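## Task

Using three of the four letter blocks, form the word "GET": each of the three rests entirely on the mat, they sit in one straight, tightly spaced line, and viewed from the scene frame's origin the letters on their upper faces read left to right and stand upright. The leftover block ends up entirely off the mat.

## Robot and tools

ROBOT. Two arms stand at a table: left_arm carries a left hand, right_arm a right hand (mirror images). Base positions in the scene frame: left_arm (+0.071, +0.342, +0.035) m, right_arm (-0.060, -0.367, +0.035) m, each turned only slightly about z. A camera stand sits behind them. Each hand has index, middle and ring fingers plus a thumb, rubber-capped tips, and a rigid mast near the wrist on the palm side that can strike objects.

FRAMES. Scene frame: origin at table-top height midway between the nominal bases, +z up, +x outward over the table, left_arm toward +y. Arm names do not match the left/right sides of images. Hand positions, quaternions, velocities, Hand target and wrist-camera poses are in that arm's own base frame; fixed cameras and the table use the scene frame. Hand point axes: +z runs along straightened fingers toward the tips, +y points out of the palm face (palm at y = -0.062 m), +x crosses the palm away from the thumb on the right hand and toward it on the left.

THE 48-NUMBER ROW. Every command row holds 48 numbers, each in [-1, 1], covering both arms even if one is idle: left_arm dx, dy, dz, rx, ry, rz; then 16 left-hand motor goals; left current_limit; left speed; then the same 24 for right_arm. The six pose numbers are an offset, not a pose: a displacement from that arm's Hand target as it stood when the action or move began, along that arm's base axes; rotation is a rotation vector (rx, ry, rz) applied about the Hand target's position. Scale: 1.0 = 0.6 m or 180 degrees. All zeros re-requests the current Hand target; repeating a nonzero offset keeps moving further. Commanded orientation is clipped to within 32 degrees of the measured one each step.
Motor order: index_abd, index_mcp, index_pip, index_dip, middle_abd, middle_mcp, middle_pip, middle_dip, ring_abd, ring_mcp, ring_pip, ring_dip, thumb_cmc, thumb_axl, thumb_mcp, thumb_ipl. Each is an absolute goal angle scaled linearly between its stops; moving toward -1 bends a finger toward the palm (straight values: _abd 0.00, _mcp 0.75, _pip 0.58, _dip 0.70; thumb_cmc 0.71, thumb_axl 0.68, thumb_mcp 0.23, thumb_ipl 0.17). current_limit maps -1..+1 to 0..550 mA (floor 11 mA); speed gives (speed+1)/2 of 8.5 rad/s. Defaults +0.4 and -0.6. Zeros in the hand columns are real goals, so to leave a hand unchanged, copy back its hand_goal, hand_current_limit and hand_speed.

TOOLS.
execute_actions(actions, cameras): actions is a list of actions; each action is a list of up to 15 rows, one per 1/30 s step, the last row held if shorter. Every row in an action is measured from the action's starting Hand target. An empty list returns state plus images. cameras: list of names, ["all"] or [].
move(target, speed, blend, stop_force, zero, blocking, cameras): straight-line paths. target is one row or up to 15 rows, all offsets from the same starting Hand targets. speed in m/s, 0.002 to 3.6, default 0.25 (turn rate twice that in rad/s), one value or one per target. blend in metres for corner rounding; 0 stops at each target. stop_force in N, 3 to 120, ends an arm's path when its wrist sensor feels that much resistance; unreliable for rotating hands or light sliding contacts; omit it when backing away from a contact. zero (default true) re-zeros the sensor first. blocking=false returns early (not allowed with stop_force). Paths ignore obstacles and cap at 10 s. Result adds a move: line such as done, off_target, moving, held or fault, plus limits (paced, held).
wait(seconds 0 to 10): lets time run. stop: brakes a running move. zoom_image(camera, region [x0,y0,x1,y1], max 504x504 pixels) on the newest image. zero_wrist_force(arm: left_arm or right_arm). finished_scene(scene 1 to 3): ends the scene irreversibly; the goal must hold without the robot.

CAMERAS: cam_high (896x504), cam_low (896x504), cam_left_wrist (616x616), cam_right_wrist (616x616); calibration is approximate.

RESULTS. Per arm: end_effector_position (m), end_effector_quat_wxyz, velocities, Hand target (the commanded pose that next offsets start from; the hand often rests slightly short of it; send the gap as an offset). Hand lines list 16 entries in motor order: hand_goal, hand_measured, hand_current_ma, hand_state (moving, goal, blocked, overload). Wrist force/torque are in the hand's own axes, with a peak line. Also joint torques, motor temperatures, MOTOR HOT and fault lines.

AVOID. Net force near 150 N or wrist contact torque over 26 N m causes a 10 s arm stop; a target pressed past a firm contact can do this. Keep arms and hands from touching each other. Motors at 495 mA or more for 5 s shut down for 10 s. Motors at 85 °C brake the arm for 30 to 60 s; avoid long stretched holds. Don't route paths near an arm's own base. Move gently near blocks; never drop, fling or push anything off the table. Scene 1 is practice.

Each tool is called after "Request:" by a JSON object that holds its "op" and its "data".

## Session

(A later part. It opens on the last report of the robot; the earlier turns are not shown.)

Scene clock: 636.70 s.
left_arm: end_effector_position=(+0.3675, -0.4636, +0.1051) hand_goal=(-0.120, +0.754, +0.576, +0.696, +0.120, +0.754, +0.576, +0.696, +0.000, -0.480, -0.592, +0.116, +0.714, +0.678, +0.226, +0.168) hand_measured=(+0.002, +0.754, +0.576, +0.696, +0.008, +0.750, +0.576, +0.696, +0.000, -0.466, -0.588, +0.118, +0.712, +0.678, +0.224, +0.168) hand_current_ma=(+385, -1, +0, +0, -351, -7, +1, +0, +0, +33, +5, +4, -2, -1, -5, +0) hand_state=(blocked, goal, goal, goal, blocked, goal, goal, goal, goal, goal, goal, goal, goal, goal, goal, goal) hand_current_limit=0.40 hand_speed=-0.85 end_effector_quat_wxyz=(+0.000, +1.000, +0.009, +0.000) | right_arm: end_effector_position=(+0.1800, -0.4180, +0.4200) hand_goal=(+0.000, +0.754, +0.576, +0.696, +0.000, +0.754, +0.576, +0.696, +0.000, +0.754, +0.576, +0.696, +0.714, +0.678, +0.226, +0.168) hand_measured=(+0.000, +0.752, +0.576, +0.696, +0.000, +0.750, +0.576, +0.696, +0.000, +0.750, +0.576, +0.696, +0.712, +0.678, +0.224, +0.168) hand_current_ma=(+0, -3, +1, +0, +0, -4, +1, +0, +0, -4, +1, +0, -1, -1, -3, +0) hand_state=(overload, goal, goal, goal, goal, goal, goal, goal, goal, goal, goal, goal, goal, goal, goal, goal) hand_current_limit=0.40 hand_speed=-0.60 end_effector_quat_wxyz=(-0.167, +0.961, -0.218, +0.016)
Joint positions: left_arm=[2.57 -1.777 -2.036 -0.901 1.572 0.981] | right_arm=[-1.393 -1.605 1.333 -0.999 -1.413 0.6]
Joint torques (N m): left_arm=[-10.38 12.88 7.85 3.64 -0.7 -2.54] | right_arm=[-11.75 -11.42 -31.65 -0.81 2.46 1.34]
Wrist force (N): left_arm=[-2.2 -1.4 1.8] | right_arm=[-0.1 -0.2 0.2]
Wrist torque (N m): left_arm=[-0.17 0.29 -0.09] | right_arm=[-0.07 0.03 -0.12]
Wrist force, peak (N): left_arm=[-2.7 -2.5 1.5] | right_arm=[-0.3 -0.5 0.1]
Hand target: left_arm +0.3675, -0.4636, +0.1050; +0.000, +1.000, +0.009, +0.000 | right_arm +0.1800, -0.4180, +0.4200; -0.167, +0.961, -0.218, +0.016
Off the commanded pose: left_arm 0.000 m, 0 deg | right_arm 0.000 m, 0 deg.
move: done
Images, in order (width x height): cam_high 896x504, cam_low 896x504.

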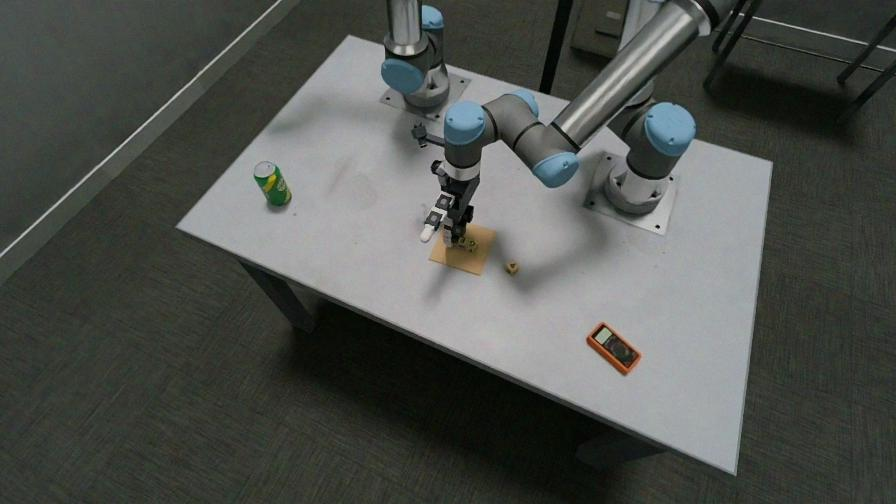

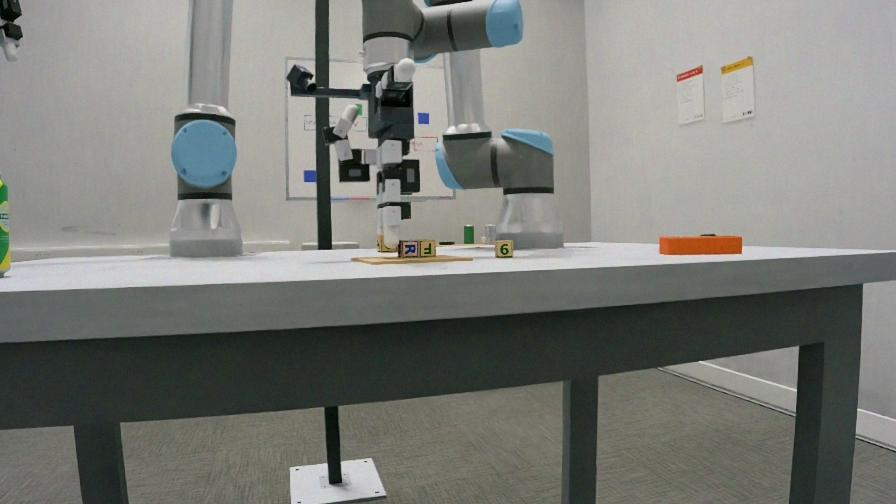

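Request:
{"op": "move", "data": {"target": [[0,0,-0.0092,0,0,0,-0.12,0.7534,0.5766,0.6957,0.12,0.7534,0.5766,0.6957,0,-0.4795,-0.5912,0.1159,0.714,0.678,0.226,0.168,0.4,-0.85,0,0,0,0,0,0,0,0.754,0.576,0.696,0,0.754,0.576,0.696,0,0.754,0.576,0.696,0.714,0.678,0.226,0.168,0.4,-0.6],[-0.0004,0.0175,-0.0092,0,0,0,-0.12,0.7534,0.5766,0.6957,0.12,0.7534,0.5766,0.6957,0,-0.4795,-0.5912,0.1159,0.714,0.678,0.226,0.168,0.4,-0.85,0,0,0,0,0,0,0,0.754,0.576,0.696,0,0.754,0.576,0.696,0,0.754,0.576,0.696,0.714,0.678,0.226,0.168,0.4,-0.6],[-0.0004,0.0175,-0.0117,0,0,0,-0.12,0.7534,0.5766,0.6957,0.12,0.7534,0.5766,0.6957,0,-0.4795,-0.5912,0.1159,0.714,0.678,0.226,0.168,0.4,-0.85,0,0,0,0,0,0,0,0.754,0.576,0.696,0,0.754,0.576,0.696,0,0.754,0.576,0.696,0.714,0.678,0.226,0.168,0.4,-0.6]], "speed": [0.06,0.015,0.02], "cameras": ["cam_low","cam_high"]}}

Request:
{"op": "zoom_image", "data": {"camera": "cam_low", "region": [350, 210, 450, 280]}}

Scene clock: 653.37 s.
left_arm: end_effector_position=(+0.3673, -0.4531, +0.0981) hand_goal=(-0.120, +0.754, +0.576, +0.696, +0.120, +0.754, +0.576, +0.696, +0.000, -0.480, -0.592, +0.116, +0.714, +0.678, +0.226, +0.168) hand_measured=(+0.002, +0.754, +0.576, +0.696, +0.008, +0.750, +0.576, +0.696, +0.000, -0.466, -0.588, +0.118, +0.712, +0.678, +0.224, +0.168) hand_current_ma=(+385, -1, +0, +0, -351, -7, +1, +0, +0, +33, +5, +4, -2, -1, -5, +0) hand_state=(blocked, goal, goal, goal, blocked, goal, goal, goal, goal, goal, goal, goal, goal, goal, goal, goal) hand_current_limit=0.40 hand_speed=-0.85 end_effector_quat_wxyz=(+0.000, +1.000, +0.009, +0.000) | right_arm: end_effector_position=(+0.1800, -0.4180, +0.4200) hand_goal=(+0.000, +0.754, +0.576, +0.696, +0.000, +0.754, +0.576, +0.696, +0.000, +0.754, +0.576, +0.696, +0.714, +0.678, +0.226, +0.168) hand_measured=(+0.000, +0.752, +0.576, +0.696, +0.000, +0.750, +0.576, +0.696, +0.000, +0.750, +0.576, +0.696, +0.712, +0.678, +0.224, +0.168) hand_current_ma=(+0, -3, +1, +0, +0, -4, +1, +0, +0, -4, +1, +0, -1, -1, -3, +0) hand_state=(overload, goal, goal, goal, goal, goal, goal, goal, goal, goal, goal, goal, goal, goal, goal, goal) hand_current_limit=0.40 hand_speed=-0.60 end_effector_quat_wxyz=(-0.167, +0.961, -0.218, +0.016)
Joint positions: left_arm=[2.588 -1.771 -2.065 -0.876 1.572 0.999] | right_arm=[-1.393 -1.605 1.333 -0.999 -1.413 0.6]
Joint torques (N m): left_arm=[10.73 13.97 8.86 3.64 0.66 2.33] | right_arm=[-11.41 -11.54 -31.09 -0.83 2.38 1.16]
Wrist force (N): left_arm=[-2.3 -1.3 1.6] | right_arm=[-0.2 -0.3 0.1]
Wrist torque (N m): left_arm=[-0.14 0.29 -0.22] | right_arm=[-0.06 0.05 -0.13]
Wrist force, peak (N): left_arm=[-2.3 -1.5 1.9] | right_arm=[-0.4 -0.4 -0.1]
Hand target: left_arm +0.3673, -0.4531, +0.0980; +0.000, +1.000, +0.009, +0.000 | right_arm +0.1800, -0.4180, +0.4200; -0.167, +0.961, -0.218, +0.016
Off the commanded pose: left_arm 0.000 m, 0 deg | right_arm 0.000 m, 0 deg.
move: done
Images, in order (width x height): cam_high 896x504, cam_low 896x504.

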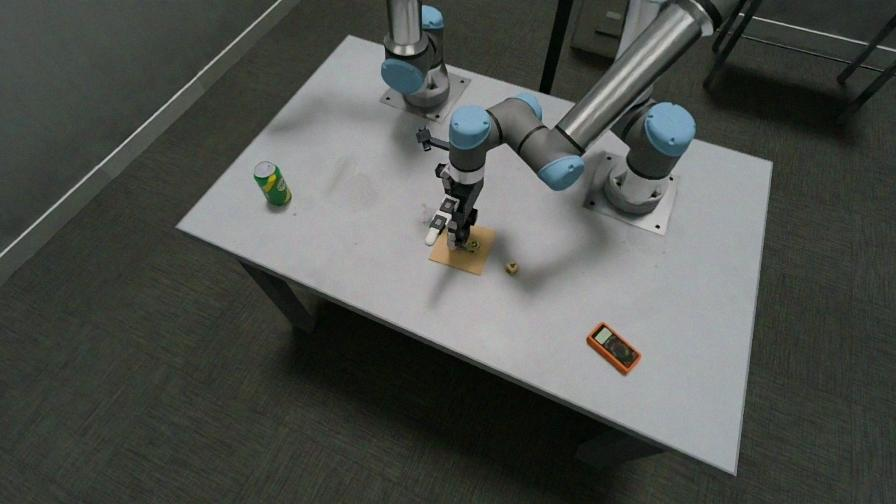

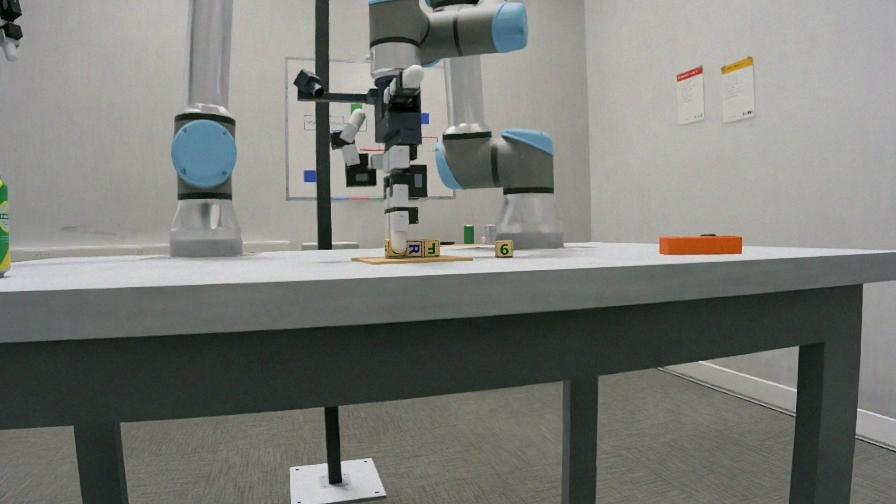

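Scaled by 5.040 from the camera's 896x504 image, which has a finer 1280x720 frame.

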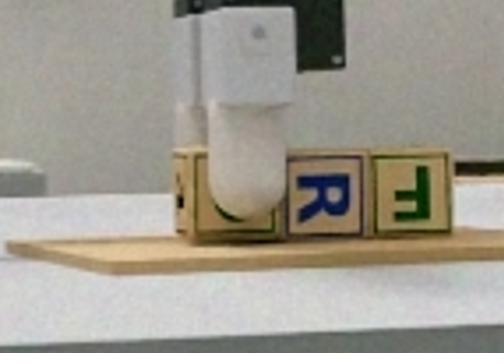

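Request:
{"op": "move", "data": {"target": [[0,0,0,0,0,0,0.1,0.7534,0.5766,0.6957,-0.1,0.7534,0.5766,0.6957,0,-0.4795,-0.5912,0.1159,0.714,0.678,0.226,0.168,0.4,-0.9,0,0,0,0,0,0,0,0.754,0.576,0.696,0,0.754,0.576,0.696,0,0.754,0.576,0.696,0.714,0.678,0.226,0.168,0.4,-0.6],[0,0,0.12,0,0,0,0.1,0.7534,0.5766,0.6957,-0.1,0.7534,0.5766,0.6957,0,-0.4795,-0.5912,0.1159,0.714,0.678,0.226,0.168,0.4,-0.9,0,0,0,0,0,0,0,0.754,0.576,0.696,0,0.754,0.576,0.696,0,0.754,0.576,0.696,0.714,0.678,0.226,0.168,0.4,-0.6],[-0.15,0.2,0.18,0,0,0,0.1,0.7534,0.5766,0.6957,-0.1,0.7534,0.5766,0.6957,0,-0.4795,-0.5912,0.1159,0.714,0.678,0.226,0.168,0.4,-0.9,0,0,0,0,0,0,0,0.754,0.576,0.696,0,0.754,0.576,0.696,0,0.754,0.576,0.696,0.714,0.678,0.226,0.168,0.4,-0.6]], "speed": [0.1,0.15,0.25], "blend": [0,0.02,0], "cameras": ["cam_low","cam_high","cam_left_wrist"]}}

Request:
{"op": "zoom_image", "data": {"camera": "cam_high", "region": [420, 200, 540, 300]}}

Request:
{"op": "zoom_image", "data": {"camera": "cam_low", "region": [350, 210, 450, 280]}}

Request:
{"op": "zoom_image", "data": {"camera": "cam_left_wrist", "region": [200, 120, 340, 260]}}

Scene clock: 668.87 s.
left_arm: end_effector_position=(+0.2773, -0.3331, +0.2060) hand_goal=(+0.100, +0.754, +0.576, +0.696, -0.100, +0.754, +0.576, +0.696, +0.000, -0.480, -0.592, +0.116, +0.714, +0.678, +0.226, +0.168) hand_measured=(+0.096, +0.754, +0.576, +0.696, -0.096, +0.750, +0.576, +0.696, +0.000, -0.466, -0.588, +0.118, +0.712, +0.678, +0.224, +0.168) hand_current_ma=(-5, -1, +0, +0, +5, -6, +1, +0, +0, +33, +5, +4, -2, -1, -5, +0) hand_state=(goal, goal, goal, goal, goal, goal, goal, goal, goal, goal, goal, goal, goal, goal, goal, goal) hand_current_limit=0.40 hand_speed=-0.90 end_effector_quat_wxyz=(+0.000, +1.000, +0.009, +0.000) | right_arm: end_effector_position=(+0.1800, -0.4180, +0.4200) hand_goal=(+0.000, +0.754, +0.576, +0.696, +0.000, +0.754, +0.576, +0.696, +0.000, +0.754, +0.576, +0.696, +0.714, +0.678, +0.226, +0.168) hand_measured=(+0.000, +0.752, +0.576, +0.696, +0.000, +0.750, +0.576, +0.696, +0.000, +0.750, +0.576, +0.696, +0.712, +0.678, +0.224, +0.168) hand_current_ma=(+0, -3, +1, +0, +0, -4, +1, +0, +0, -4, +1, +0, -1, -1, -3, +0) hand_state=(overload, goal, goal, goal, goal, goal, goal, goal, goal, goal, goal, goal, goal, goal, goal, goal) hand_current_limit=0.40 hand_speed=-0.60 end_effector_quat_wxyz=(-0.167, +0.961, -0.218, +0.016)
Joint positions: left_arm=[2.75 -1.231 -2.242 -1.24 1.572 1.161] | right_arm=[-1.393 -1.605 1.333 -0.999 -1.413 0.6]
Joint torques (N m): left_arm=[10.79 21.96 11.08 0.92 -1.4 2.2] | right_arm=[-10.45 -11.8 -31.73 -0.85 2.33 1.11]
Wrist force (N): left_arm=[-2.5 -1.8 1.4] | right_arm=[-0.2 -0.3 0.0]
Wrist torque (N m): left_arm=[-0.18 0.32 -0.23] | right_arm=[-0.06 0.05 -0.13]
Wrist force, peak (N): left_arm=[-3.0 -2.4 1.3] | right_arm=[-0.5 -0.4 -0.1]
Hand target: left_arm +0.2773, -0.3331, +0.2060; +0.000, +1.000, +0.009, +0.000 | right_arm +0.1800, -0.4180, +0.4200; -0.167, +0.961, -0.218, +0.016
Off the commanded pose: left_arm 0.000 m, 0 deg | right_arm 0.000 m, 0 deg.
move: done
camera_calibration:
cam_left_wrist: T_world_to_cam=[[-0.759331, 0.650704, 0.000313264, 0.396762], [0.417622, 0.48697, 0.767106, -0.164247], [0.499007, 0.582619, -0.64152, 0.304616], [0, 0, 0, 1]] pos_world=[0.217861, -0.355667, 0.321288]
Images, in order (width x height): cam_high 896x504, cam_low 896x504, cam_left_wrist 616x616.

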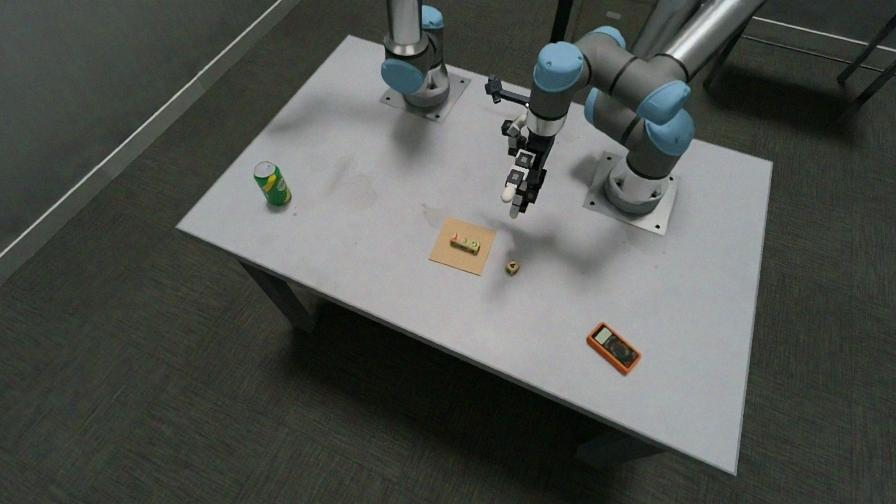

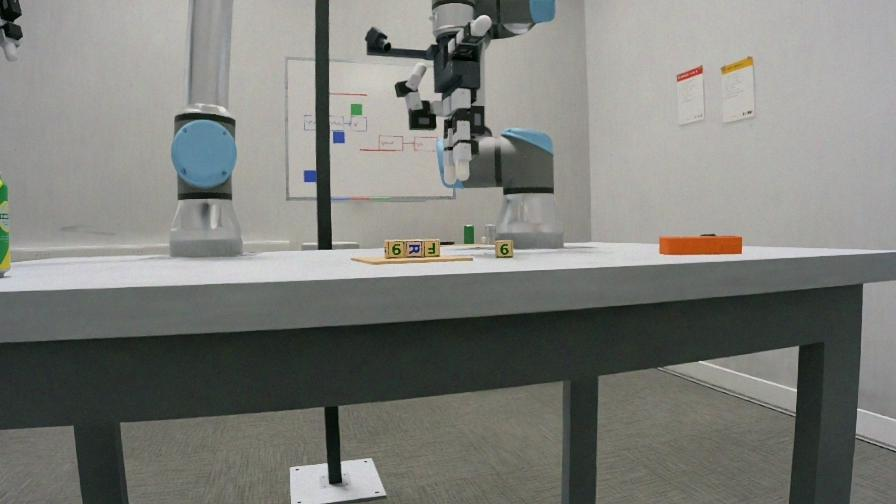

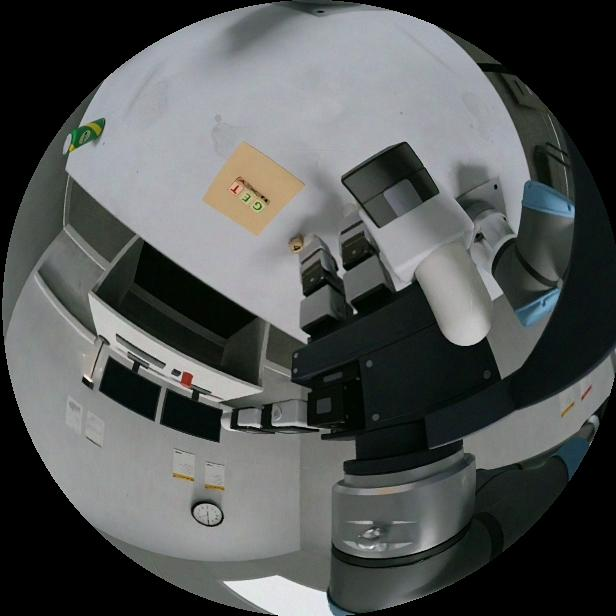

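Scaled by 4.200 from the camera's 896x504 image, which has a finer 1280x720 frame.

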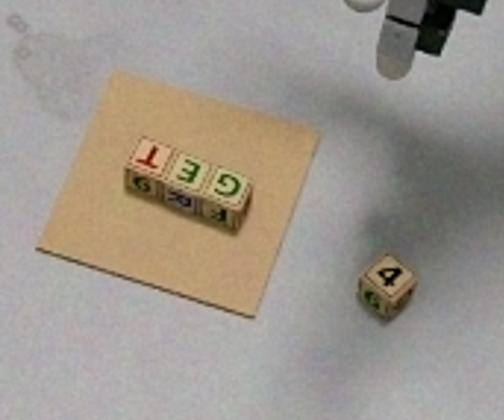

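Scaled by 5.040 from the camera's 896x504 image, which has a finer 1280x720 frame.

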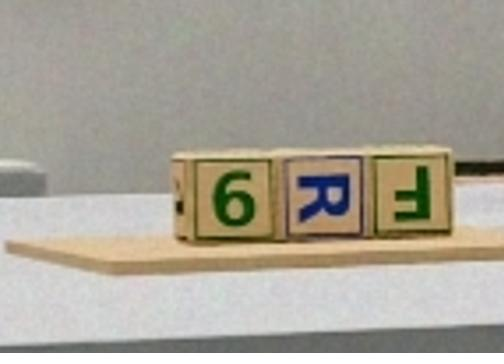

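Scaled by 3.600 from the camera's 616x616 image, which has a finer 880x880 frame.

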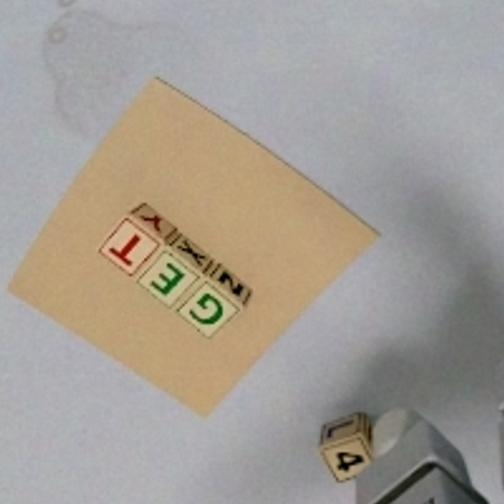

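Request:
{"op": "finished_scene", "data": {"scene": 3}}

The scene is finished: the task was done.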